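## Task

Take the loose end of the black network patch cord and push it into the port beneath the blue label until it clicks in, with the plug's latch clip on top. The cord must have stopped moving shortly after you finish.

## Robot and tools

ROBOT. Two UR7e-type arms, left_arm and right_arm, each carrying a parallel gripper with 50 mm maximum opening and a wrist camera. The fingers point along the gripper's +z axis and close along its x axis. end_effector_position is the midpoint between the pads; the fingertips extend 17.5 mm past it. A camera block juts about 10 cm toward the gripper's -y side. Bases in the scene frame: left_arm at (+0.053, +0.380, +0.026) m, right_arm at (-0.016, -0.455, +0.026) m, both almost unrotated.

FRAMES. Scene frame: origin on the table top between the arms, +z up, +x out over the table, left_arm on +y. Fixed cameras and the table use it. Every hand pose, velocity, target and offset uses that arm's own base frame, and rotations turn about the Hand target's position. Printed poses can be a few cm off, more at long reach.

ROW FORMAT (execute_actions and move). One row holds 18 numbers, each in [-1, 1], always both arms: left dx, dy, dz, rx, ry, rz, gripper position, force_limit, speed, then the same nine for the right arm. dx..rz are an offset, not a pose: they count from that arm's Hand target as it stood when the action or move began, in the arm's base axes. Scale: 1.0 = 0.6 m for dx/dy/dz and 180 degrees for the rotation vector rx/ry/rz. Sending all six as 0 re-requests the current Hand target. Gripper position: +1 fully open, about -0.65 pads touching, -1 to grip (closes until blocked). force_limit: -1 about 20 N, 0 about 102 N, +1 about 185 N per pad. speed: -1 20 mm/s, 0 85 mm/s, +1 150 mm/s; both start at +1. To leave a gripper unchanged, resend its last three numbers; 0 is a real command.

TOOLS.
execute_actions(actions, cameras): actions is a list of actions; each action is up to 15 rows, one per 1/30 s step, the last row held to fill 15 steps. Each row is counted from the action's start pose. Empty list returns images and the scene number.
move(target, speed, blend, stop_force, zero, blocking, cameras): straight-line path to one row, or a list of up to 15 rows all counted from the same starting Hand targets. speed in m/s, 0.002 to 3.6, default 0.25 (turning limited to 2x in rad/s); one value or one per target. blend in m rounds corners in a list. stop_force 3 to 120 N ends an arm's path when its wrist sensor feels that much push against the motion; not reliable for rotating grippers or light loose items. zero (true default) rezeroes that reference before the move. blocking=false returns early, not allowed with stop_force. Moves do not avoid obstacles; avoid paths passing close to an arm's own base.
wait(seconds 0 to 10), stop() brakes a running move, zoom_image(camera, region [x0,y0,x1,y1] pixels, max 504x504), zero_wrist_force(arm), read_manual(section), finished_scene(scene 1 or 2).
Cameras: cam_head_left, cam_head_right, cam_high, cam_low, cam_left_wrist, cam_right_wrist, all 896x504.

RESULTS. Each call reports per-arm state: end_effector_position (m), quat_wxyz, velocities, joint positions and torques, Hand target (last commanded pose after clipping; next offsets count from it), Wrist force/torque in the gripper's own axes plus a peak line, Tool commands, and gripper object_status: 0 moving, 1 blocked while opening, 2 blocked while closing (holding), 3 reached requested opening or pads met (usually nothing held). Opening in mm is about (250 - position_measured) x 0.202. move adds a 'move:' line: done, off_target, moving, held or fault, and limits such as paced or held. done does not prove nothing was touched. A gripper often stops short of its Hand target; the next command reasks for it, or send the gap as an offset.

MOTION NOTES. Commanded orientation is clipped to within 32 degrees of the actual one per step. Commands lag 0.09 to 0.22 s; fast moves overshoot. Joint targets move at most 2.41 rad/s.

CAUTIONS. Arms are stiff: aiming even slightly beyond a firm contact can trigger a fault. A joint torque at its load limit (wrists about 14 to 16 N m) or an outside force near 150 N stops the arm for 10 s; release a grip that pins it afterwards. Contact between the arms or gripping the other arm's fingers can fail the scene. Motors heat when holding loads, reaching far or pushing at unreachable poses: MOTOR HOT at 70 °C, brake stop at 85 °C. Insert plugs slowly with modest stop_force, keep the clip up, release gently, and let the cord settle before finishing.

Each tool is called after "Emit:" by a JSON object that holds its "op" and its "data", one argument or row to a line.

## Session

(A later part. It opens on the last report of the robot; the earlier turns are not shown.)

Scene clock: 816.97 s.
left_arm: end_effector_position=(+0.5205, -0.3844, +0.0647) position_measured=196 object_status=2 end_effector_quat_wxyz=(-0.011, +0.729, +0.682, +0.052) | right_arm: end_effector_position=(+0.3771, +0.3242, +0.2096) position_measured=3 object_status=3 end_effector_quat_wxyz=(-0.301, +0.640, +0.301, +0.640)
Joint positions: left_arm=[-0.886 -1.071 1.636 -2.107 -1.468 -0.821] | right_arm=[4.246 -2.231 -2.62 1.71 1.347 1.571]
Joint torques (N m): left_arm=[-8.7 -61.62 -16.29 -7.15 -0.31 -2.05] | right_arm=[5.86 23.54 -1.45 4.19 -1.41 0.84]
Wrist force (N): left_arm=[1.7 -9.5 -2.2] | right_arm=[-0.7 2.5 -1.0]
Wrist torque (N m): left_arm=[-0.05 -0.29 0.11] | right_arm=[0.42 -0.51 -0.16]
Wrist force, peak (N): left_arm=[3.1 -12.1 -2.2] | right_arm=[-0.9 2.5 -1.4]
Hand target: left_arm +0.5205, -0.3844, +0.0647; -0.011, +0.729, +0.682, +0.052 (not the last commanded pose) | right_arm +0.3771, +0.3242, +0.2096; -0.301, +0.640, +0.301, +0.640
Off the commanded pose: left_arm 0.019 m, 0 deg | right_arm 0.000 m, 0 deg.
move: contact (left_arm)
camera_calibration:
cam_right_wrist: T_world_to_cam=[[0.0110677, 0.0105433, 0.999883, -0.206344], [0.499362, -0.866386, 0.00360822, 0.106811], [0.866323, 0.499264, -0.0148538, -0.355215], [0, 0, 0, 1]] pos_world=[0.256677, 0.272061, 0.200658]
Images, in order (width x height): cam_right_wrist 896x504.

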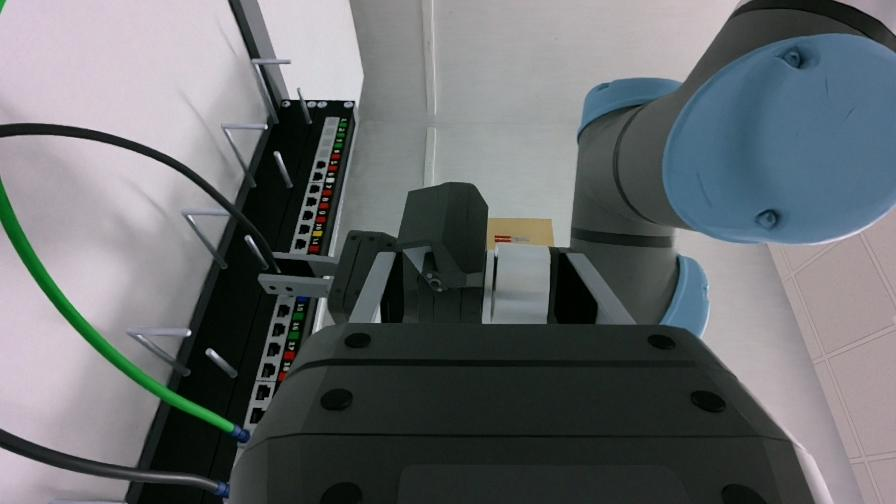

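Emit:
{"op": "move", "data": {
  "target": [-0.0003,0.0003,0,0,0,0,-1,-0.2,-0.5,0,0,0,0,0,0,1,0,-0.5],
  "speed": 0.01
}}

Emit:
{"op": "move", "data": {
  "target": [0.0325,-0.0021,0,0,0,0,-1,-0.2,-0.5,0,0,0,0,0,0,1,0,-0.5],
  "speed": 0.004,
  "stop_force": 9
}}

Emit:
{"op": "move", "data": {
  "target": [-0.0018,-0.0002,0,0.008,-0.0005,0,-1,-0.2,-0.5,0,0,0,0,0,0,1,0,-0.5],
  "speed": 0.03
}}

Emit:
{"op": "move", "data": {
  "target": [0.0325,-0.0021,0,0,0,0,-1,-0.2,-0.5,0,0,0,0,0,0,1,0,-0.5],
  "speed": 0.004,
  "stop_force": 12,
  "cameras": ["cam_right_wrist"]
}}

Emit:
{"op": "zoom_image", "data": {
  "camera": "cam_right_wrist",
  "region": [264, 284, 304, 316]
}}

Scene clock: 823.33 s.
left_arm: end_effector_position=(+0.5203, -0.3843, +0.0647) position_measured=196 object_status=2 end_effector_quat_wxyz=(-0.011, +0.729, +0.682, +0.052) | right_arm: end_effector_position=(+0.3771, +0.3242, +0.2096) position_measured=3 object_status=3 end_effector_quat_wxyz=(-0.301, +0.640, +0.301, +0.640)
Joint positions: left_arm=[-0.886 -1.071 1.637 -2.107 -1.468 -0.821] | right_arm=[4.246 -2.231 -2.62 1.71 1.347 1.571]
Joint torques (N m): left_arm=[-9.52 -61.74 -13.88 -5.86 -0.71 -2.1] | right_arm=[5.4 23.61 -1.82 4.18 -1.42 0.85]
Wrist force (N): left_arm=[-0.4 -3.7 -1.5] | right_arm=[-0.7 2.4 -0.9]
Wrist torque (N m): left_arm=[0.16 -0.40 0.19] | right_arm=[0.41 -0.51 -0.16]
Wrist force, peak (N): left_arm=[2.4 -9.5 -2.3] | right_arm=[-1.0 2.6 -1.0]
Hand target: left_arm +0.5203, -0.3842, +0.0647; -0.011, +0.729, +0.682, +0.052 | right_arm +0.3771, +0.3242, +0.2096; -0.301, +0.640, +0.301, +0.640
Off the commanded pose: left_arm 0.000 m, 0 deg | right_arm 0.000 m, 0 deg.
move: done

Scene clock: 824.83 s.
left_arm: end_effector_position=(+0.5207, -0.3844, +0.0648) position_measured=196 object_status=2 end_effector_quat_wxyz=(-0.011, +0.729, +0.682, +0.052) | right_arm: end_effector_position=(+0.3771, +0.3242, +0.2096) position_measured=3 object_status=3 end_effector_quat_wxyz=(-0.301, +0.640, +0.301, +0.640)
Joint positions: left_arm=[-0.886 -1.071 1.636 -2.107 -1.468 -0.821] | right_arm=[4.246 -2.231 -2.62 1.71 1.347 1.571]
Joint torques (N m): left_arm=[-9.16 -62.18 -17.24 -7.71 -0.22 -2.02] | right_arm=[6.21 23.76 -2.08 4.19 -1.44 0.85]
Wrist force (N): left_arm=[2.5 -11.1 -2.4] | right_arm=[-0.9 2.3 -1.1]
Wrist torque (N m): left_arm=[-0.03 -0.39 0.10] | right_arm=[0.40 -0.47 -0.16]
Wrist force, peak (N): left_arm=[2.9 -13.8 -2.0] | right_arm=[-1.0 2.5 -0.9]
Hand target: left_arm +0.5207, -0.3844, +0.0648; -0.011, +0.729, +0.682, +0.052 (not the last commanded pose) | right_arm +0.3771, +0.3242, +0.2096; -0.301, +0.640, +0.301, +0.640
Off the commanded pose: left_arm 0.019 m, 0 deg | right_arm 0.000 m, 0 deg.
move: contact (left_arm)

Scene clock: 825.70 s.
left_arm: end_effector_position=(+0.5196, -0.3845, +0.0648) position_measured=196 object_status=2 end_effector_quat_wxyz=(-0.020, +0.729, +0.682, +0.061) | right_arm: end_effector_position=(+0.3771, +0.3242, +0.2096) position_measured=3 object_status=3 end_effector_quat_wxyz=(-0.301, +0.640, +0.301, +0.640)
Joint positions: left_arm=[-0.894 -1.066 1.625 -2.081 -1.451 -0.83] | right_arm=[4.246 -2.231 -2.62 1.71 1.347 1.571]
Joint torques (N m): left_arm=[-11.7 -35.23 -29.1 -0.39 2.68 -2.34] | right_arm=[5.77 23.89 -2 4.01 -1.4 0.85]
Wrist force (N): left_arm=[2.2 0.7 -0.4] | right_arm=[-0.7 2.4 -1.0]
Wrist torque (N m): left_arm=[0.26 -0.44 0.10] | right_arm=[0.40 -0.50 -0.16]
Wrist force, peak (N): left_arm=[2.3 -11.1 -2.4] | right_arm=[-0.8 2.5 -1.2]
Hand target: left_arm +0.5196, -0.3845, +0.0648; -0.020, +0.729, +0.682, +0.062 | right_arm +0.3771, +0.3242, +0.2096; -0.301, +0.640, +0.301, +0.640
Off the commanded pose: left_arm 0.000 m, 0 deg | right_arm 0.000 m, 0 deg.
move: done

Scene clock: 828.23 s.
left_arm: end_effector_position=(+0.5240, -0.3848, +0.0648) position_measured=196 object_status=2 end_effector_quat_wxyz=(-0.020, +0.729, +0.682, +0.062) | right_arm: end_effector_position=(+0.3771, +0.3242, +0.2096) position_measured=3 object_status=3 end_effector_quat_wxyz=(-0.301, +0.640, +0.301, +0.640)
Joint positions: left_arm=[-0.889 -1.059 1.613 -2.077 -1.451 -0.825] | right_arm=[4.246 -2.231 -2.62 1.71 1.347 1.571]
Joint torques (N m): left_arm=[-8.52 -64.07 -15.76 -6.59 2.78 -2.16] | right_arm=[5.55 23.41 -1.88 4.02 -1.32 0.78]
Wrist force (N): left_arm=[0.0 -7.4 -0.3] | right_arm=[-0.8 2.4 -0.9]
Wrist torque (N m): left_arm=[0.10 -0.39 0.17] | right_arm=[0.40 -0.49 -0.16]
Wrist force, peak (N): left_arm=[0.5 -11.5 0.1] | right_arm=[-0.9 2.6 -0.8]
Hand target: left_arm +0.5240, -0.3848, +0.0648; -0.020, +0.729, +0.682, +0.062 (not the last commanded pose) | right_arm +0.3771, +0.3242, +0.2096; -0.301, +0.640, +0.301, +0.640
Off the commanded pose: left_arm 0.015 m, 0 deg | right_arm 0.000 m, 0 deg.
move: contact (left_arm)
camera_calibration:
cam_right_wrist: T_world_to_cam=[[0.0110677, 0.0105433, 0.999883, -0.206344], [0.499362, -0.866386, 0.00360822, 0.106811], [0.866323, 0.499264, -0.0148538, -0.355215], [0, 0, 0, 1]] pos_world=[0.256677, 0.272061, 0.200658]
Images, in order (width x height): cam_right_wrist 896x504.

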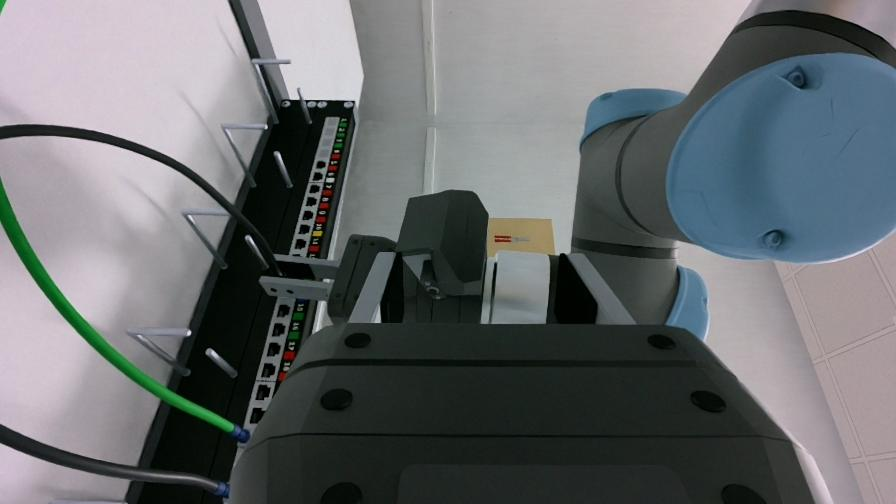

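Scaled by 12.600 from the camera's 896x504 image, which has a finer 1280x720 frame.

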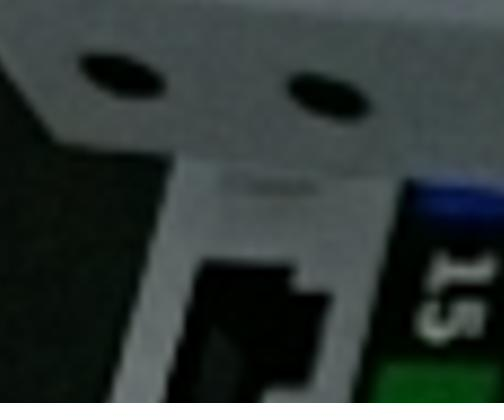

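Emit:
{"op": "move", "data": {
  "target": [0.0325,-0.0021,0,0,0,0,-1,-0.2,-0.5,0,0,0,0,0,0,1,0,-0.5],
  "speed": 0.004,
  "stop_force": 10,
  "cameras": ["cam_right_wrist"]
}}

Emit:
{"op": "zoom_image", "data": {
  "camera": "cam_right_wrist",
  "region": [264, 284, 304, 316]
}}

Scene clock: 833.13 s.
left_arm: end_effector_position=(+0.5268, -0.3850, +0.0648) position_measured=196 object_status=2 end_effector_quat_wxyz=(-0.020, +0.729, +0.682, +0.062) | right_arm: end_effector_position=(+0.3771, +0.3242, +0.2096) position_measured=3 object_status=3 end_effector_quat_wxyz=(-0.301, +0.640, +0.301, +0.640)
Joint positions: left_arm=[-0.886 -1.054 1.605 -2.074 -1.451 -0.821] | right_arm=[4.246 -2.231 -2.62 1.71 1.347 1.571]
Joint torques (N m): left_arm=[-6.73 -63.56 -17.56 -7.69 0.68 -2] | right_arm=[6.09 24.12 -1.92 4.02 -1.44 0.85]
Wrist force (N): left_arm=[-1.4 -14.1 0.2] | right_arm=[-0.6 2.4 -0.9]
Wrist torque (N m): left_arm=[-0.09 -0.34 0.19] | right_arm=[0.42 -0.51 -0.16]
Wrist force, peak (N): left_arm=[-0.8 -18.1 1.3] | right_arm=[-0.9 2.6 -1.0]
Hand target: left_arm +0.5268, -0.3850, +0.0648; -0.020, +0.729, +0.682, +0.062 (not the last commanded pose) | right_arm +0.3771, +0.3242, +0.2096; -0.301, +0.640, +0.301, +0.640
Off the commanded pose: left_arm 0.017 m, 0 deg | right_arm 0.000 m, 0 deg.
move: contact (left_arm)
camera_calibration:
cam_right_wrist: T_world_to_cam=[[0.0110677, 0.0105433, 0.999883, -0.206344], [0.499362, -0.866386, 0.00360822, 0.106811], [0.866323, 0.499264, -0.0148538, -0.355215], [0, 0, 0, 1]] pos_world=[0.256677, 0.272061, 0.200658]
Images, in order (width x height): cam_right_wrist 896x504.

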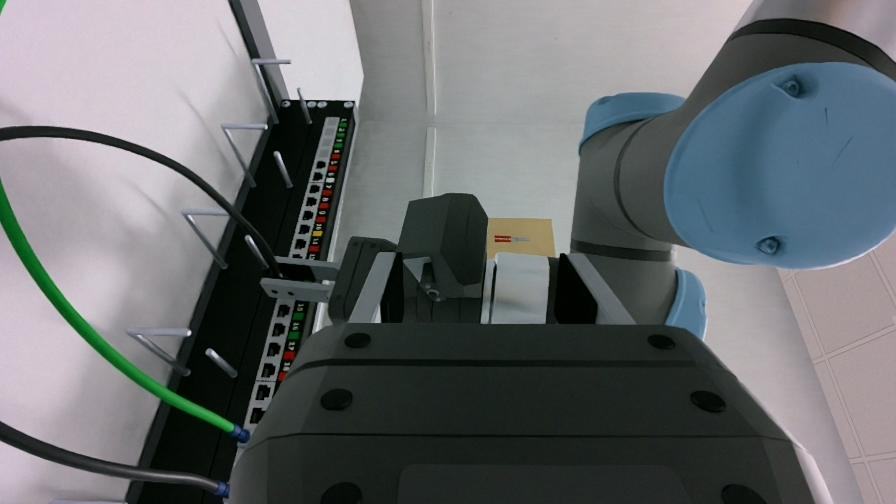

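Scaled by 12.600 from the camera's 896x504 image, which has a finer 1280x720 frame.

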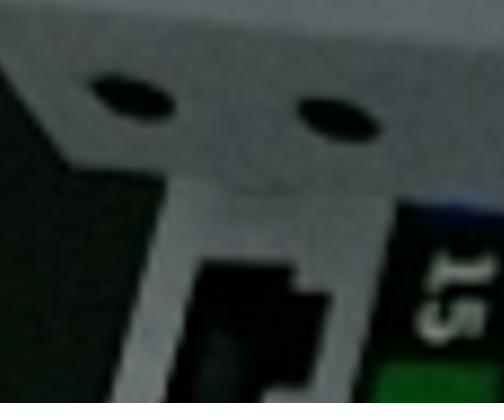

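Emit:
{"op": "move", "data": {
  "target": [0.0325,-0.0026,0,0,0,0,-1,-0.2,-0.5,0,0,0,0,0,0,1,0,-0.5],
  "speed": 0.004,
  "stop_force": 14
}}

Emit:
{"op": "move", "data": {
  "target": [0.0325,-0.0026,0,0,0,0,-1,-0.2,-0.5,0,0,0,0,0,0,1,0,-0.5],
  "speed": 0.004,
  "stop_force": 14,
  "cameras": ["cam_right_wrist"]
}}

Emit:
{"op": "zoom_image", "data": {
  "camera": "cam_right_wrist",
  "region": [264, 284, 304, 316]
}}

Scene clock: 842.93 s.
left_arm: end_effector_position=(+0.5463, -0.3866, +0.0648) position_measured=196 object_status=2 end_effector_quat_wxyz=(-0.020, +0.729, +0.682, +0.062) | right_arm: end_effector_position=(+0.3771, +0.3242, +0.2096) position_measured=3 object_status=3 end_effector_quat_wxyz=(-0.301, +0.640, +0.301, +0.640)
Joint positions: left_arm=[-0.864 -1.02 1.55 -2.056 -1.45 -0.8] | right_arm=[4.246 -2.231 -2.62 1.71 1.347 1.571]
Joint torques (N m): left_arm=[16.02 -40.4 -34 -2.26 6.08 2.48] | right_arm=[5.38 24.24 -2.35 3.82 -1.24 0.87]
Wrist force (N): left_arm=[1.9 -16.6 0.8] | right_arm=[-0.8 2.4 -0.8]
Wrist torque (N m): left_arm=[-0.11 -0.28 0.04] | right_arm=[0.40 -0.49 -0.16]
Wrist force, peak (N): left_arm=[3.5 -18.3 1.9] | right_arm=[-0.9 2.7 -0.9]
Hand target: left_arm +0.5463, -0.3866, +0.0648; -0.020, +0.729, +0.682, +0.062 | right_arm +0.3771, +0.3242, +0.2096; -0.301, +0.640, +0.301, +0.640
Off the commanded pose: left_arm 0.000 m, 0 deg | right_arm 0.000 m, 0 deg.
move: done

Scene clock: 848.63 s.
left_arm: end_effector_position=(+0.5658, -0.3882, +0.0648) position_measured=196 object_status=2 end_effector_quat_wxyz=(-0.020, +0.729, +0.682, +0.062) | right_arm: end_effector_position=(+0.3771, +0.3242, +0.2096) position_measured=3 object_status=3 end_effector_quat_wxyz=(-0.301, +0.640, +0.301, +0.640)
Joint positions: left_arm=[-0.844 -0.985 1.493 -2.036 -1.449 -0.779] | right_arm=[4.246 -2.231 -2.62 1.71 1.347 1.571]
Joint torques (N m): left_arm=[17.39 -42.17 -34.45 -2.15 6.13 2.6] | right_arm=[5.89 24.69 -1.84 3.77 -1.17 0.78]
Wrist force (N): left_arm=[2.0 -16.9 0.5] | right_arm=[-0.7 2.4 -1.1]
Wrist torque (N m): left_arm=[-0.14 -0.30 0.04] | right_arm=[0.41 -0.50 -0.16]
Wrist force, peak (N): left_arm=[2.4 -16.9 0.6] | right_arm=[-0.7 2.8 -0.9]
Hand target: left_arm +0.5658, -0.3882, +0.0648; -0.020, +0.729, +0.682, +0.062 | right_arm +0.3771, +0.3242, +0.2096; -0.301, +0.640, +0.301, +0.640
Off the commanded pose: left_arm 0.000 m, 0 deg | right_arm 0.000 m, 0 deg.
move: done
camera_calibration:
cam_right_wrist: T_world_to_cam=[[0.0110677, 0.0105433, 0.999883, -0.206344], [0.499362, -0.866386, 0.00360822, 0.106811], [0.866323, 0.499264, -0.0148538, -0.355215], [0, 0, 0, 1]] pos_world=[0.256677, 0.272061, 0.200658]
Images, in order (width x height): cam_right_wrist 896x504.

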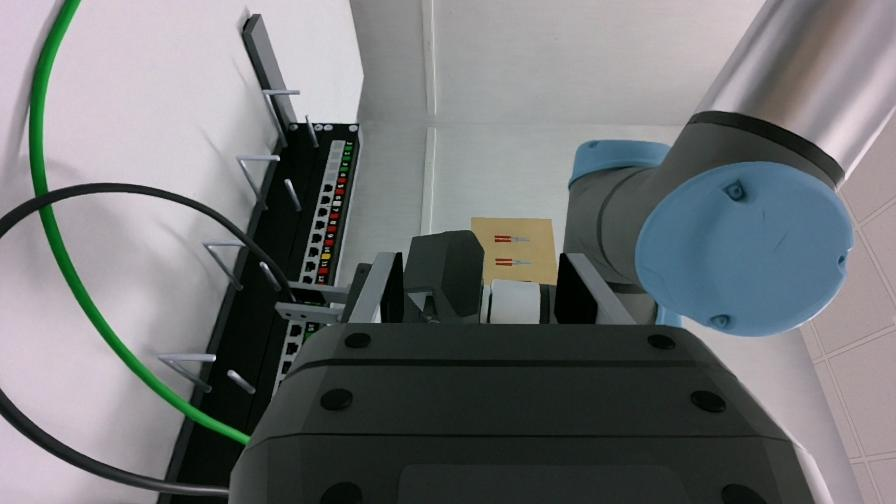

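Scaled by 12.600 from the camera's 896x504 image, which has a finer 1280x720 frame.

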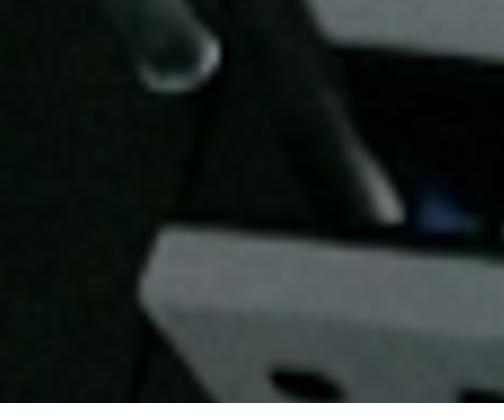

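Emit:
{"op": "move", "data": {
  "target": [
    [-0.0008,0,0,0,0,0,-1,-0.2,-0.5,0.205,-0.207,0.25,-0.463,-0.302,0.4525,1,0,-0.5],
    [-0.0008,0,0,0,0,0,-1,-0.2,-0.5,0.48,-0.05,0.0,-0.463,-0.302,0.4525,1,0,-0.5]
  ],
  "speed": 0.2,
  "blend": 0.05,
  "cameras": ["all"]
}}

Scene clock: 879.57 s.
left_arm: end_effector_position=(+0.5653, -0.3882, +0.0648) position_measured=196 object_status=2 end_effector_quat_wxyz=(-0.020, +0.729, +0.682, +0.062) | right_arm: end_effector_position=(+0.6650, +0.2941, +0.2097) position_measured=3 object_status=3 end_effector_quat_wxyz=(-0.008, +0.038, +0.984, +0.173)
Joint positions: left_arm=[-0.844 -0.986 1.495 -2.036 -1.449 -0.78] | right_arm=[3.634 -2.076 -1.318 -1.15 1.878 -0.976]
Joint torques (N m): left_arm=[-8.98 -68.64 -17.75 -6.46 -0.36 -2.06] | right_arm=[5.48 41.37 34.49 0.46 2.4 -0.42]
Wrist force (N): left_arm=[-0.2 -5.7 1.9] | right_arm=[0.0 0.5 -0.1]
Wrist torque (N m): left_arm=[0.10 -0.37 0.13] | right_arm=[0.20 0.00 0.10]
Wrist force, peak (N): left_arm=[2.3 -17.1 0.3] | right_arm=[-0.9 2.8 -0.7]
Hand target: left_arm +0.5653, -0.3882, +0.0648; -0.020, +0.729, +0.682, +0.062 | right_arm +0.6651, +0.2942, +0.2096; -0.008, +0.038, +0.984, +0.173
Off the commanded pose: left_arm 0.000 m, 0 deg | right_arm 0.000 m, 0 deg.
move: done
camera_calibration:
cam_left_wrist: T_world_to_cam=[[0.081057, 0.989792, 0.117226, 0.33832], [0.909739, -0.12152, 0.396998, -0.573737], [0.40719, 0.0744658, -0.910303, -0.0134521], [0, 0, 0, 1]] pos_world=[0.500006, -0.403585, 0.175867]
cam_right_wrist: T_world_to_cam=[[-0.996799, 0.0787225, 0.0139161, 0.647591], [0.0689558, 0.758601, 0.647897, -0.389866], [0.0404474, 0.646783, -0.761601, 0.0727943], [0, 0, 0, 1]] pos_world=[0.669457, 0.19769, 0.299021]

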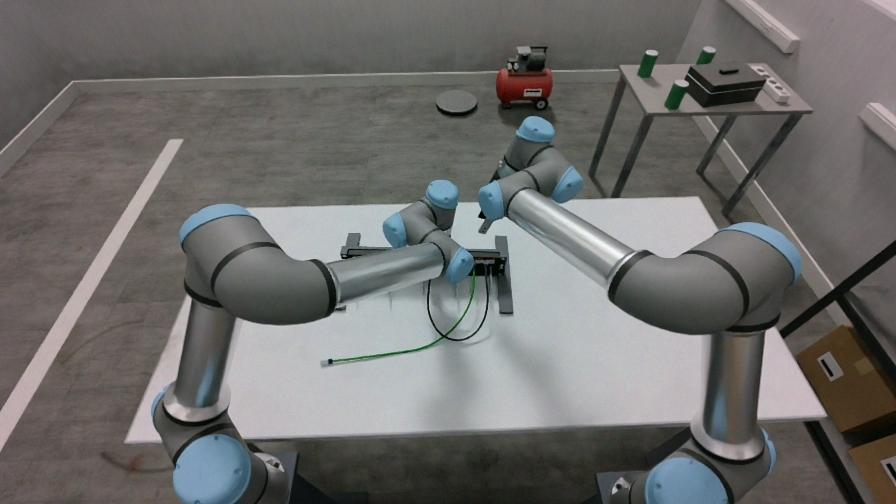

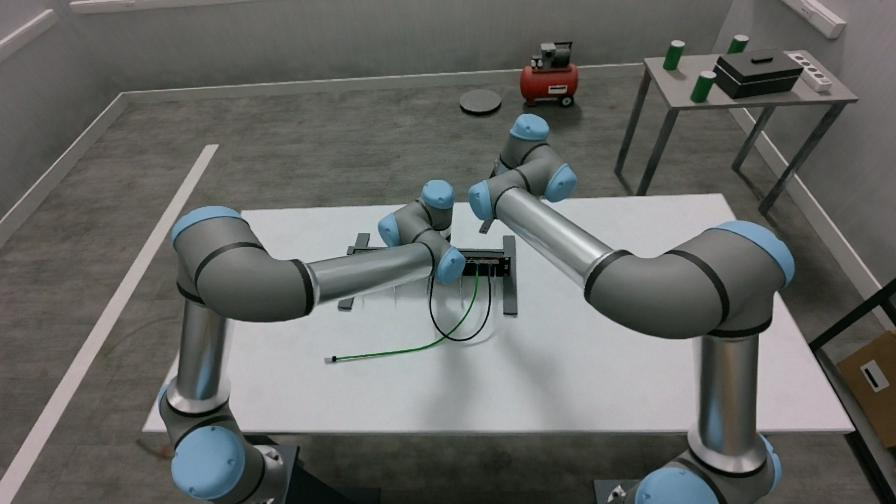

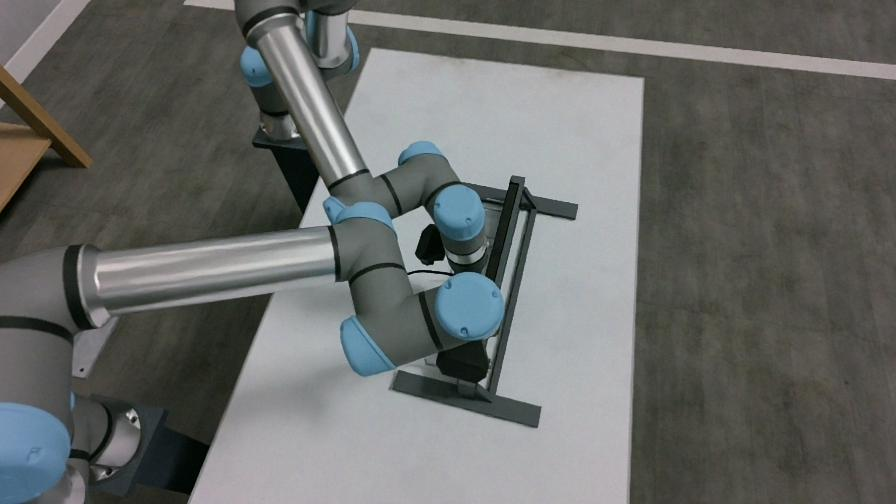

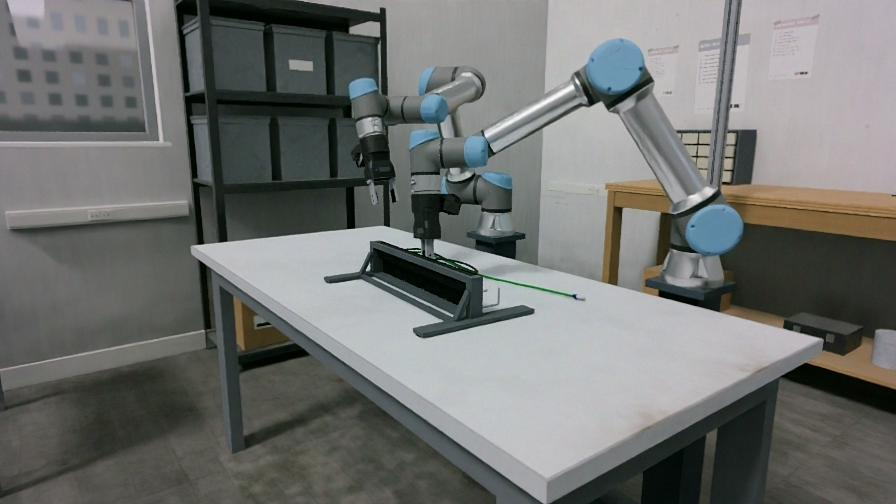

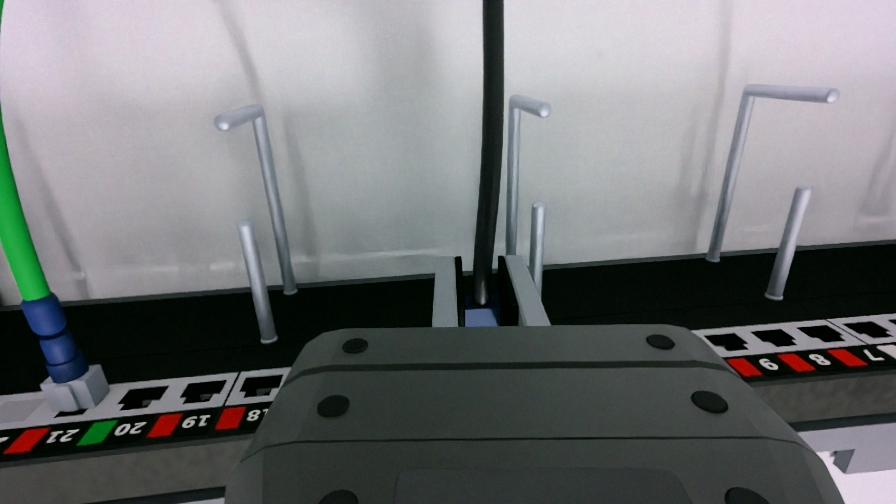

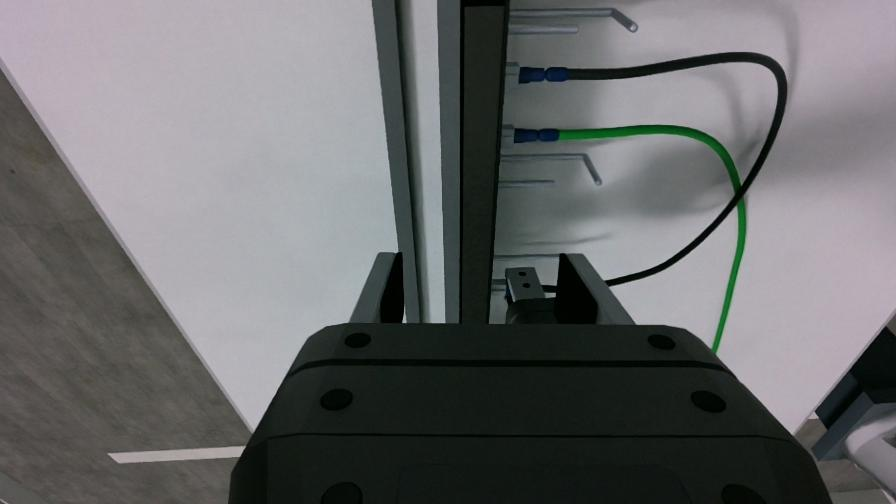

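Emit:
{"op": "zoom_image", "data": {
  "camera": "cam_right_wrist",
  "region": [440, 230, 600, 325]
}}

Scaled by 3.150 from the camera's 896x504 image, which has a finer 1280x720 frame.

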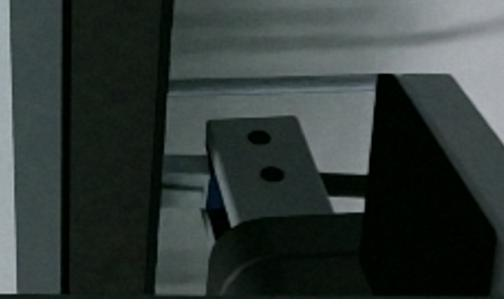

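Emit:
{"op": "move", "data": {
  "target": [0,0,0,0,0,0,-1,-0.2,-0.5,-0.005,0.0498,-0.141,0,0,0,1,0,-0.5],
  "speed": 0.1,
  "cameras": ["cam_right_wrist"]
}}

Scene clock: 898.13 s.
left_arm: end_effector_position=(+0.5653, -0.3882, +0.0648) position_measured=196 object_status=2 end_effector_quat_wxyz=(-0.020, +0.729, +0.682, +0.062) | right_arm: end_effector_position=(+0.6621, +0.3240, +0.1252) position_measured=3 object_status=3 end_effector_quat_wxyz=(-0.008, +0.038, +0.984, +0.173)
Joint positions: left_arm=[-0.844 -0.986 1.495 -2.036 -1.449 -0.78] | right_arm=[3.674 -2.161 -1.414 -0.956 1.871 -0.935]
Joint torques (N m): left_arm=[-9.15 -68.25 -17.32 -6.79 -0.54 -2.03] | right_arm=[7.14 43.87 18.41 7.17 -1.68 1.58]
Wrist force (N): left_arm=[-0.3 -5.1 1.9] | right_arm=[0.1 0.6 0.4]
Wrist torque (N m): left_arm=[0.17 -0.36 0.13] | right_arm=[0.22 0.00 0.00]
Wrist force, peak (N): left_arm=[-0.2 -5.8 1.9] | right_arm=[-0.2 0.3 -1.1]
Hand target: left_arm +0.5653, -0.3882, +0.0648; -0.020, +0.729, +0.682, +0.062 | right_arm +0.6621, +0.3241, +0.1250; -0.008, +0.038, +0.984, +0.173
Off the commanded pose: left_arm 0.000 m, 0 deg | right_arm 0.000 m, 0 deg.
move: done
camera_calibration:
cam_right_wrist: T_world_to_cam=[[-0.996796, 0.0787369, 0.0140507, 0.643489], [0.0690572, 0.758647, 0.647832, -0.3576], [0.0403488, 0.646727, -0.761654, -0.0107691], [0, 0, 0, 1]] pos_world=[0.666557, 0.22759, 0.214421]
Images, in order (width x height): cam_right_wrist 896x504.

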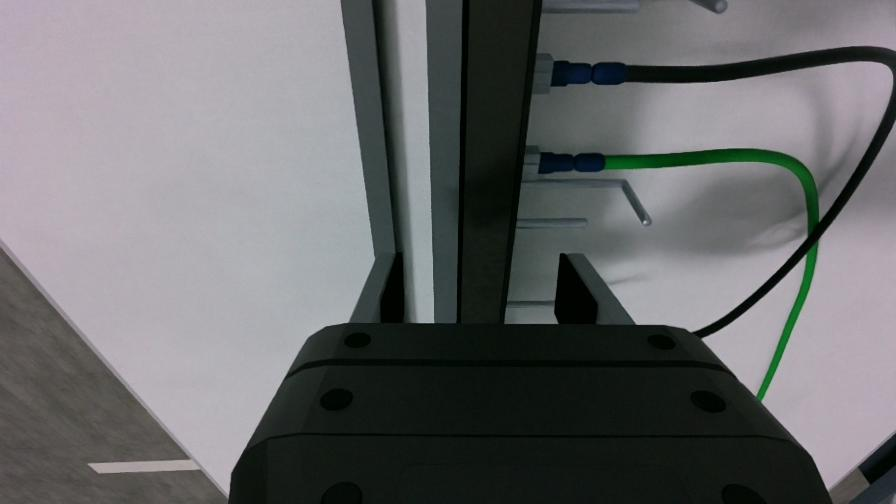

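Emit:
{"op": "move", "data": {
  "target": [0,0,0,0,0,0,-1,-0.2,-0.5,0,0,-0.0685,0,0,0,1,0,-0.5],
  "speed": 0.03,
  "stop_force": 8,
  "cameras": ["cam_right_wrist","cam_low"]
}}

Emit:
{"op": "zoom_image", "data": {
  "camera": "cam_low",
  "region": [350, 170, 490, 290]
}}

Scene clock: 905.27 s.
left_arm: end_effector_position=(+0.5653, -0.3882, +0.0648) position_measured=196 object_status=2 end_effector_quat_wxyz=(-0.020, +0.729, +0.682, +0.062) | right_arm: end_effector_position=(+0.6621, +0.3241, +0.0839) position_measured=3 object_status=3 end_effector_quat_wxyz=(-0.008, +0.038, +0.984, +0.173)
Joint positions: left_arm=[-0.844 -0.986 1.495 -2.036 -1.449 -0.78] | right_arm=[3.674 -2.206 -1.456 -0.87 1.871 -0.935]
Joint torques (N m): left_arm=[-9.12 -68.85 -17.67 -6.64 -0.5 -1.93] | right_arm=[6.36 44.84 15.69 7.22 -1.64 1.63]
Wrist force (N): left_arm=[-0.2 -5.4 1.8] | right_arm=[-0.2 0.3 0.2]
Wrist torque (N m): left_arm=[0.15 -0.38 0.13] | right_arm=[0.18 0.02 0.00]
Wrist force, peak (N): left_arm=[0.1 -5.9 1.9] | right_arm=[-0.1 0.9 0.4]
Hand target: left_arm +0.5653, -0.3882, +0.0648; -0.020, +0.729, +0.682, +0.062 | right_arm +0.6621, +0.3241, +0.0839; -0.008, +0.038, +0.984, +0.173
Off the commanded pose: left_arm 0.000 m, 0 deg | right_arm 0.000 m, 0 deg.
move: done
camera_calibration:
cam_right_wrist: T_world_to_cam=[[-0.996796, 0.0787369, 0.0140507, 0.644068], [0.0690572, 0.758647, 0.647832, -0.330909], [0.0403488, 0.646727, -0.761654, -0.0421492], [0, 0, 0, 1]] pos_world=[0.666557, 0.22759, 0.173221]
Images, in order (width x height): cam_low 896x504, cam_right_wrist 896x504.

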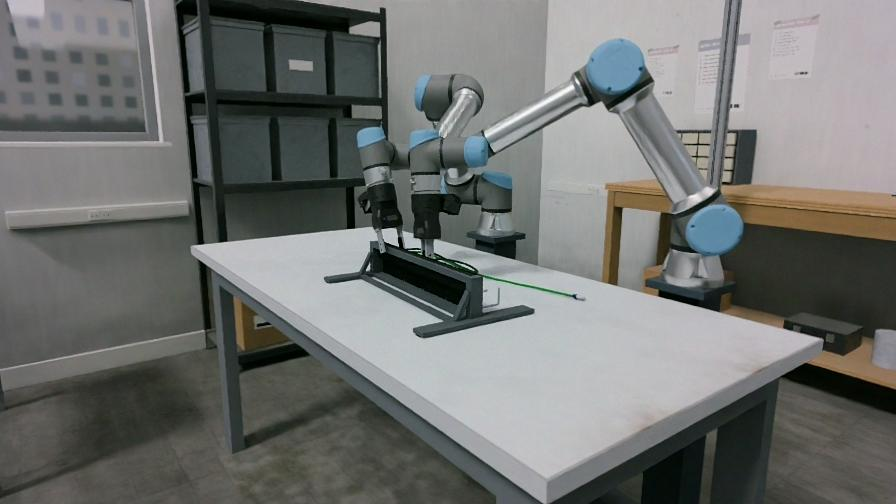

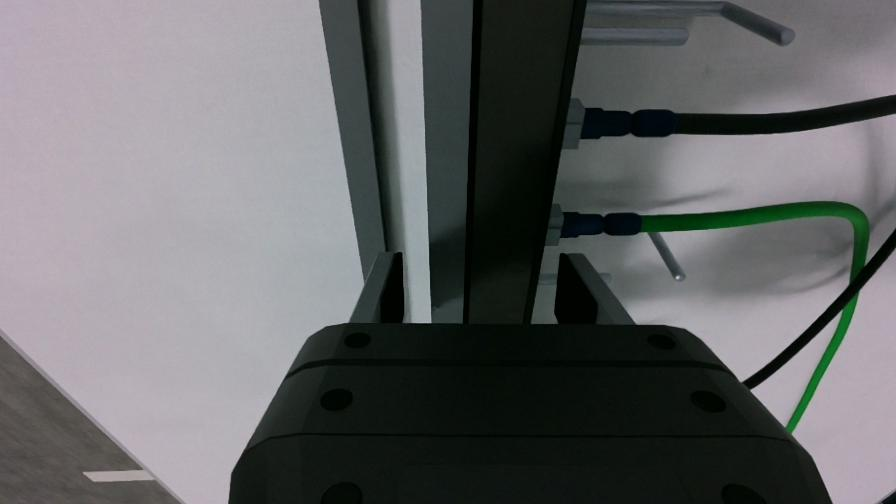

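Scaled by 3.600 from the camera's 896x504 image, which has a finer 1280x720 frame.

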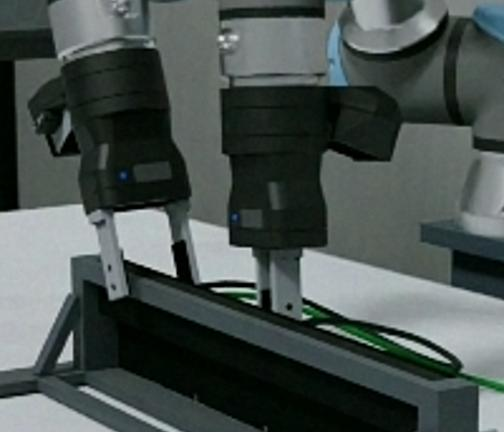

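Emit:
{"op": "move", "data": {
  "target": [0,0,0,0,0,0,-1,-0.2,-0.5,0,0,0,0,0,0,-1,0,-1]
}}

Emit:
{"op": "move", "data": {
  "target": [0.0299,-0.002,0,0,0,0,-1,-0.2,-0.5,0,0,0,0,0,0,-1,0,-1],
  "speed": 0.004,
  "stop_force": 30,
  "cameras": ["cam_right_wrist","cam_left_wrist"]
}}

Scene clock: 909.63 s.
left_arm: end_effector_position=(+0.5653, -0.3882, +0.0648) position_measured=196 object_status=2 end_effector_quat_wxyz=(-0.020, +0.729, +0.682, +0.062) | right_arm: end_effector_position=(+0.6620, +0.3241, +0.0839) position_measured=98 object_status=2 end_effector_quat_wxyz=(-0.008, +0.038, +0.984, +0.173)
Joint positions: left_arm=[-0.844 -0.986 1.495 -2.036 -1.449 -0.78] | right_arm=[3.674 -2.206 -1.456 -0.87 1.871 -0.935]
Joint torques (N m): left_arm=[-8.37 -68.08 -17.23 -6.27 -0.42 -1.87] | right_arm=[3.44 44.82 19.63 7.1 -1.68 1.53]
Wrist force (N): left_arm=[0.3 -4.5 2.4] | right_arm=[8.2 -1.0 -5.9]
Wrist torque (N m): left_arm=[0.18 -0.40 0.12] | right_arm=[0.23 0.06 -0.17]
Wrist force, peak (N): left_arm=[-0.1 -5.8 2.2] | right_arm=[8.5 -1.3 -5.9]
Hand target: left_arm +0.5653, -0.3882, +0.0648; -0.020, +0.729, +0.682, +0.062 | right_arm +0.6621, +0.3241, +0.0839; -0.008, +0.038, +0.984, +0.173
Off the commanded pose: left_arm 0.000 m, 0 deg | right_arm 0.000 m, 0 deg.
move: done

Scene clock: 912.30 s.
left_arm: end_effector_position=(+0.5697, -0.3885, +0.0648) position_measured=196 object_status=2 end_effector_quat_wxyz=(-0.020, +0.729, +0.682, +0.061) | right_arm: end_effector_position=(+0.6621, +0.3241, +0.0839) position_measured=98 object_status=2 end_effector_quat_wxyz=(-0.008, +0.038, +0.984, +0.173)
Joint positions: left_arm=[-0.84 -0.979 1.482 -2.032 -1.449 -0.775] | right_arm=[3.674 -2.206 -1.456 -0.87 1.871 -0.935]
Joint torques (N m): left_arm=[-1.52 -70.29 -25.29 -11.8 2.6 -2.02] | right_arm=[12.24 66.26 27.1 -2.03 7.8 -0.45]
Wrist force (N): left_arm=[-0.2 -30.5 -1.1] | right_arm=[-23.8 -2.0 9.6]
Wrist torque (N m): left_arm=[-0.14 -0.36 0.05] | right_arm=[0.16 -0.61 0.53]
Wrist force, peak (N): left_arm=[1.1 -34.8 -0.5] | right_arm=[-25.3 -2.2 9.7]
Hand target: left_arm +0.5697, -0.3885, +0.0648; -0.020, +0.729, +0.682, +0.061 (not the last commanded pose) | right_arm +0.6621, +0.3241, +0.0839; -0.008, +0.038, +0.984, +0.173
Off the commanded pose: left_arm 0.014 m, 0 deg | right_arm 0.000 m, 0 deg.
move: contact (left_arm)
camera_calibration:
cam_left_wrist: T_world_to_cam=[[0.0810283, 0.989811, 0.117085, 0.338316], [0.909795, -0.121427, 0.3969, -0.577658], [0.407073, 0.0743631, -0.910364, -0.0151528], [0, 0, 0, 1]] pos_world=[0.504305, -0.403885, 0.175866]
cam_right_wrist: T_world_to_cam=[[-0.99679, 0.0788122, 0.0141158, 0.644035], [0.0691567, 0.758639, 0.64783, -0.330974], [0.0403481, 0.646726, -0.761654, -0.0421485], [0, 0, 0, 1]] pos_world=[0.666557, 0.22759, 0.173221]
Images, in order (width x height): cam_left_wrist 896x504, cam_right_wrist 896x504.

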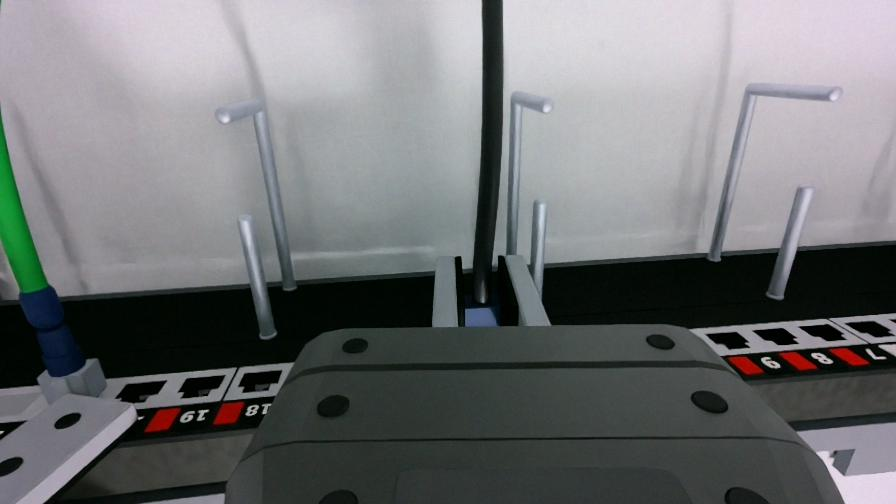

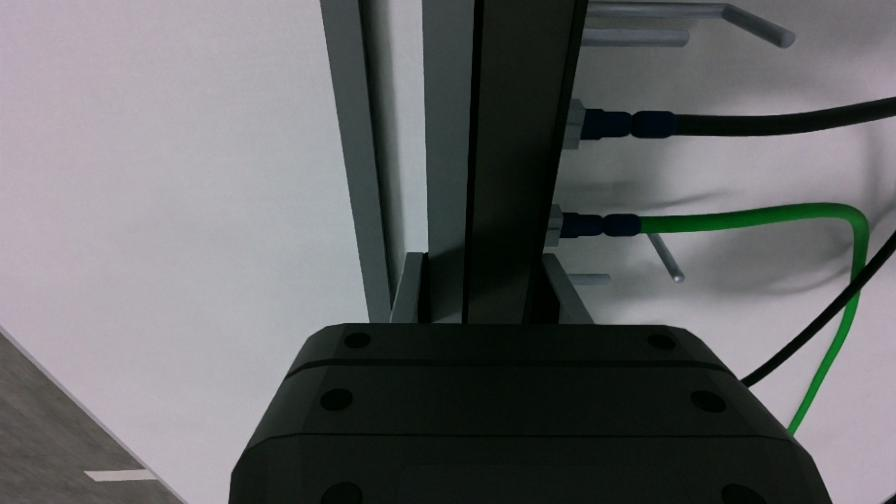

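Emit:
{"op": "move", "data": {
  "target": [0.0199,-0.0014,0,0,0,0,-1,-0.2,-0.5,0,0,0,0,0,0,-1,0,-1],
  "speed": 0.004,
  "stop_force": 20,
  "cameras": ["cam_right_wrist"]
}}

Scene clock: 917.70 s.
left_arm: end_effector_position=(+0.5763, -0.3889, +0.0648) position_measured=196 object_status=2 end_effector_quat_wxyz=(-0.020, +0.729, +0.682, +0.061) | right_arm: end_effector_position=(+0.6621, +0.3241, +0.0839) position_measured=98 object_status=2 end_effector_quat_wxyz=(-0.008, +0.038, +0.984, +0.173)
Joint positions: left_arm=[-0.833 -0.967 1.462 -2.024 -1.449 -0.768] | right_arm=[3.674 -2.206 -1.456 -0.87 1.871 -0.935]
Joint torques (N m): left_arm=[-2.69 -69.36 -30.84 -17.64 10.34 -2.07] | right_arm=[25.44 64.09 26.7 -1.93 7.84 -0.49]
Wrist force (N): left_arm=[11.0 -46.4 -4.6] | right_arm=[-38.2 -16.5 18.8]
Wrist torque (N m): left_arm=[-0.02 -0.32 0.06] | right_arm=[0.10 -2.02 2.32]
Wrist force, peak (N): left_arm=[12.1 -50.4 -4.2] | right_arm=[-40.3 -16.9 18.5]
Hand target: left_arm +0.5763, -0.3890, +0.0648; -0.020, +0.729, +0.682, +0.061 (not the last commanded pose) | right_arm +0.6621, +0.3241, +0.0839; -0.008, +0.038, +0.984, +0.173
Off the commanded pose: left_arm 0.005 m, 0 deg | right_arm 0.000 m, 0 deg.
move: contact (left_arm)
camera_calibration:
cam_right_wrist: T_world_to_cam=[[-0.996796, 0.0787369, 0.0140507, 0.644068], [0.0690572, 0.758647, 0.647832, -0.330909], [0.0403488, 0.646727, -0.761654, -0.0421492], [0, 0, 0, 1]] pos_world=[0.666557, 0.22759, 0.173221]
Images, in order (width x height): cam_right_wrist 896x504.

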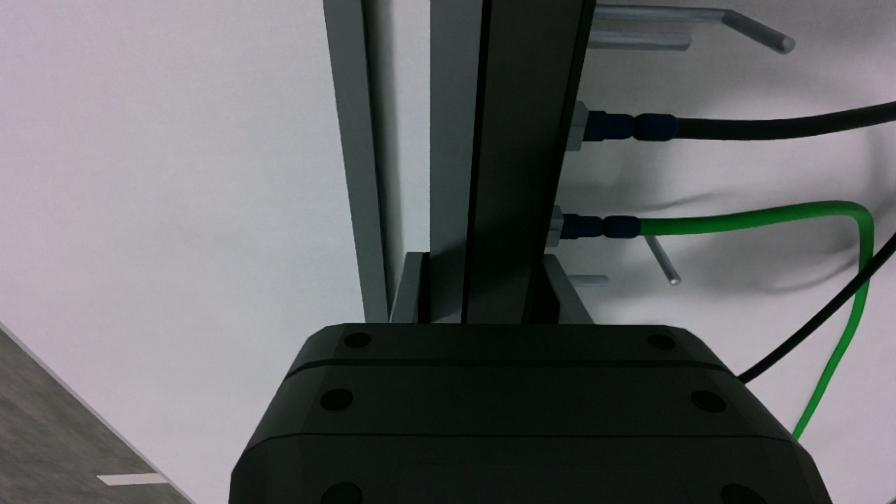

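Emit:
{"op": "move", "data": {
  "target": [-0.003,0.0002,0,0,0,0,-1,-0.2,-0.5,0,0,0,0,0,0,-1,0,-1],
  "speed": 0.004,
  "cameras": ["all"]
}}

Emit:
{"op": "zoom_image", "data": {
  "camera": "cam_high",
  "region": [400, 150, 600, 440]
}}

Scene clock: 921.43 s.
left_arm: end_effector_position=(+0.5747, -0.3888, +0.0648) position_measured=196 object_status=2 end_effector_quat_wxyz=(-0.020, +0.729, +0.682, +0.061) | right_arm: end_effector_position=(+0.6620, +0.3241, +0.0839) position_measured=98 object_status=2 end_effector_quat_wxyz=(-0.008, +0.038, +0.984, +0.173)
Joint positions: left_arm=[-0.835 -0.97 1.467 -2.026 -1.449 -0.77] | right_arm=[3.674 -2.206 -1.456 -0.87 1.871 -0.935]
Joint torques (N m): left_arm=[-8.34 -73.62 -27.99 -12.51 5.96 -2.13] | right_arm=[21.27 60.7 26.15 -1.9 7.89 -0.48]
Wrist force (N): left_arm=[7.3 -24.0 4.1] | right_arm=[-25.0 -10.1 10.5]
Wrist torque (N m): left_arm=[-0.20 -0.33 0.10] | right_arm=[0.06 -2.26 2.41]
Wrist force, peak (N): left_arm=[11.2 -47.1 -4.5] | right_arm=[-38.2 -16.9 19.1]
Hand target: left_arm +0.5745, -0.3888, +0.0648; -0.020, +0.729, +0.682, +0.061 | right_arm +0.6621, +0.3241, +0.0839; -0.008, +0.038, +0.984, +0.173
Off the commanded pose: left_arm 0.000 m, 0 deg | right_arm 0.000 m, 0 deg.
move: done
camera_calibration:
cam_left_wrist: T_world_to_cam=[[0.0810209, 0.98981, 0.117094, 0.338308], [0.909779, -0.121427, 0.396936, -0.582254], [0.40711, 0.0743694, -0.910347, -0.0171774], [0, 0, 0, 1]] pos_world=[0.509305, -0.404285, 0.175866]
cam_right_wrist: T_world_to_cam=[[-0.9968, 0.0786719, 0.0141261, 0.644065], [0.0690568, 0.758651, 0.647827, -0.330985], [0.0402489, 0.64673, -0.761657, -0.0421473], [0, 0, 0, 1]] pos_world=[0.666557, 0.22769, 0.173221]

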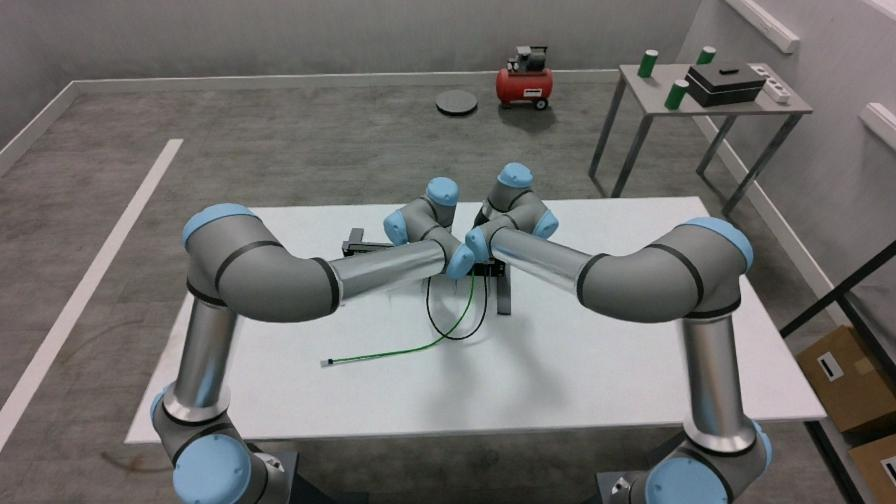

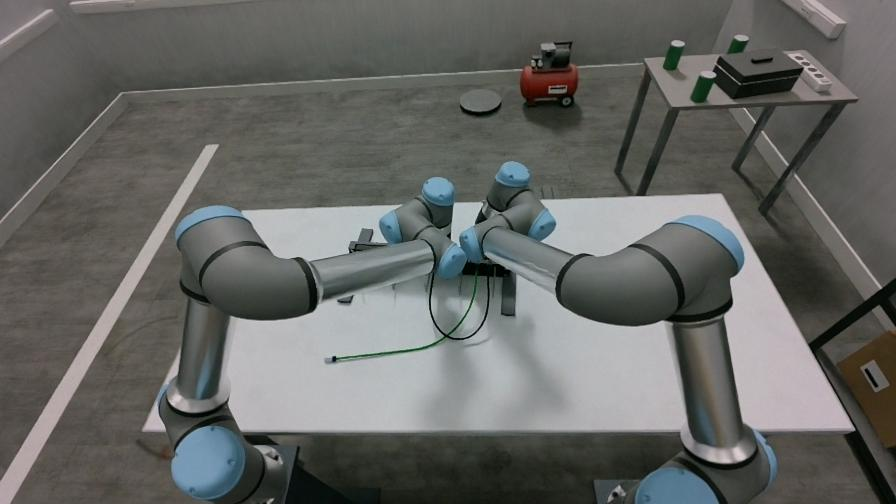

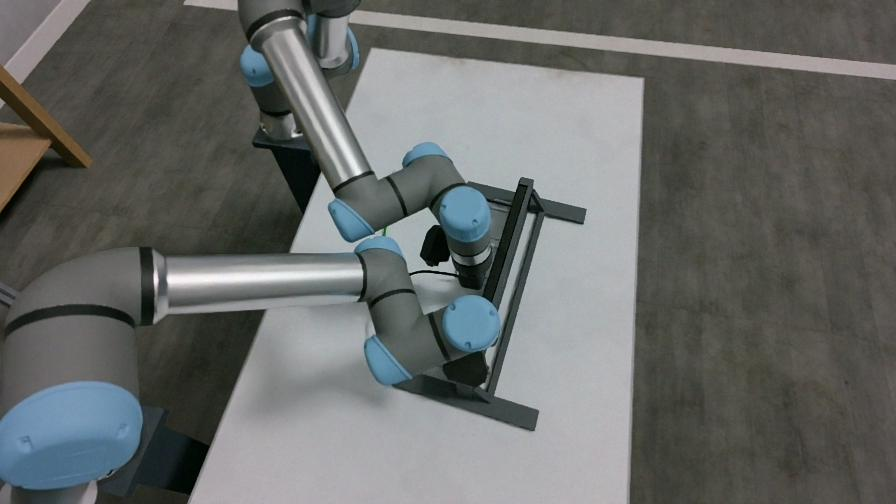

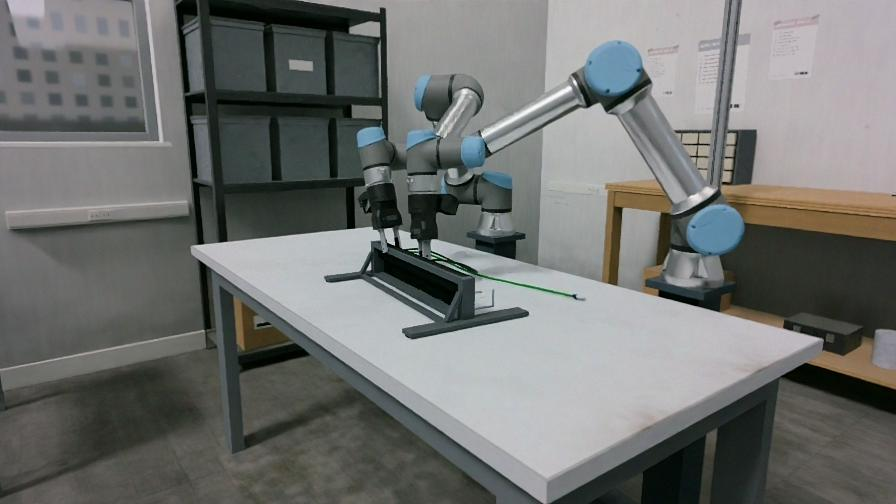

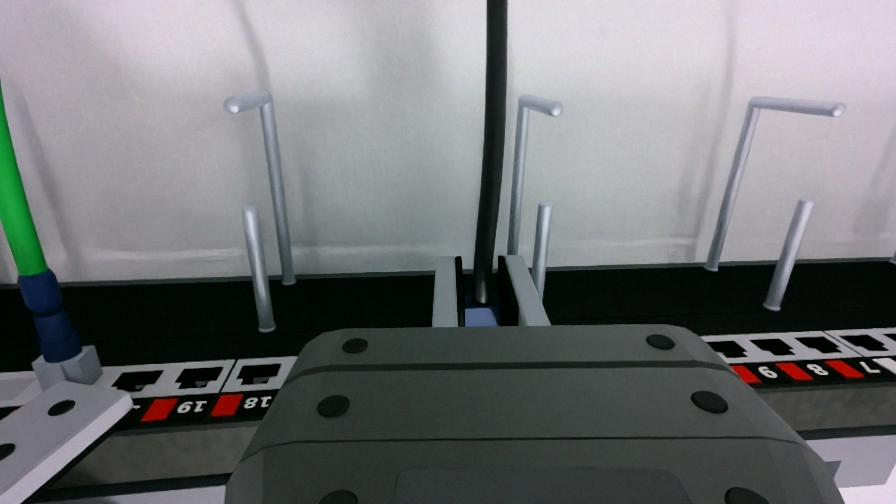

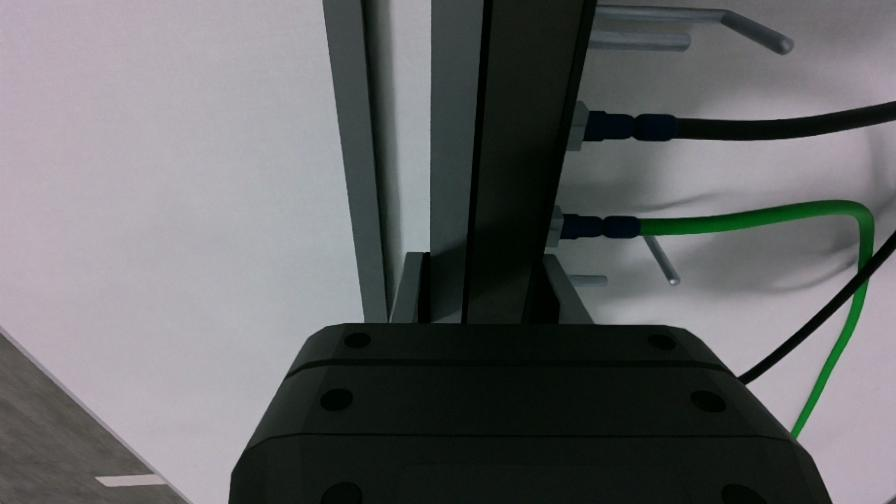

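Scaled by 1.738 from the camera's 896x504 image, which has a finer 1280x720 frame.

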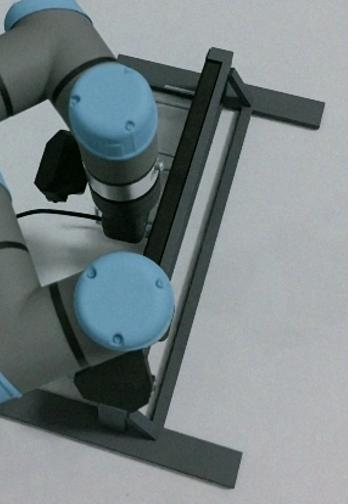

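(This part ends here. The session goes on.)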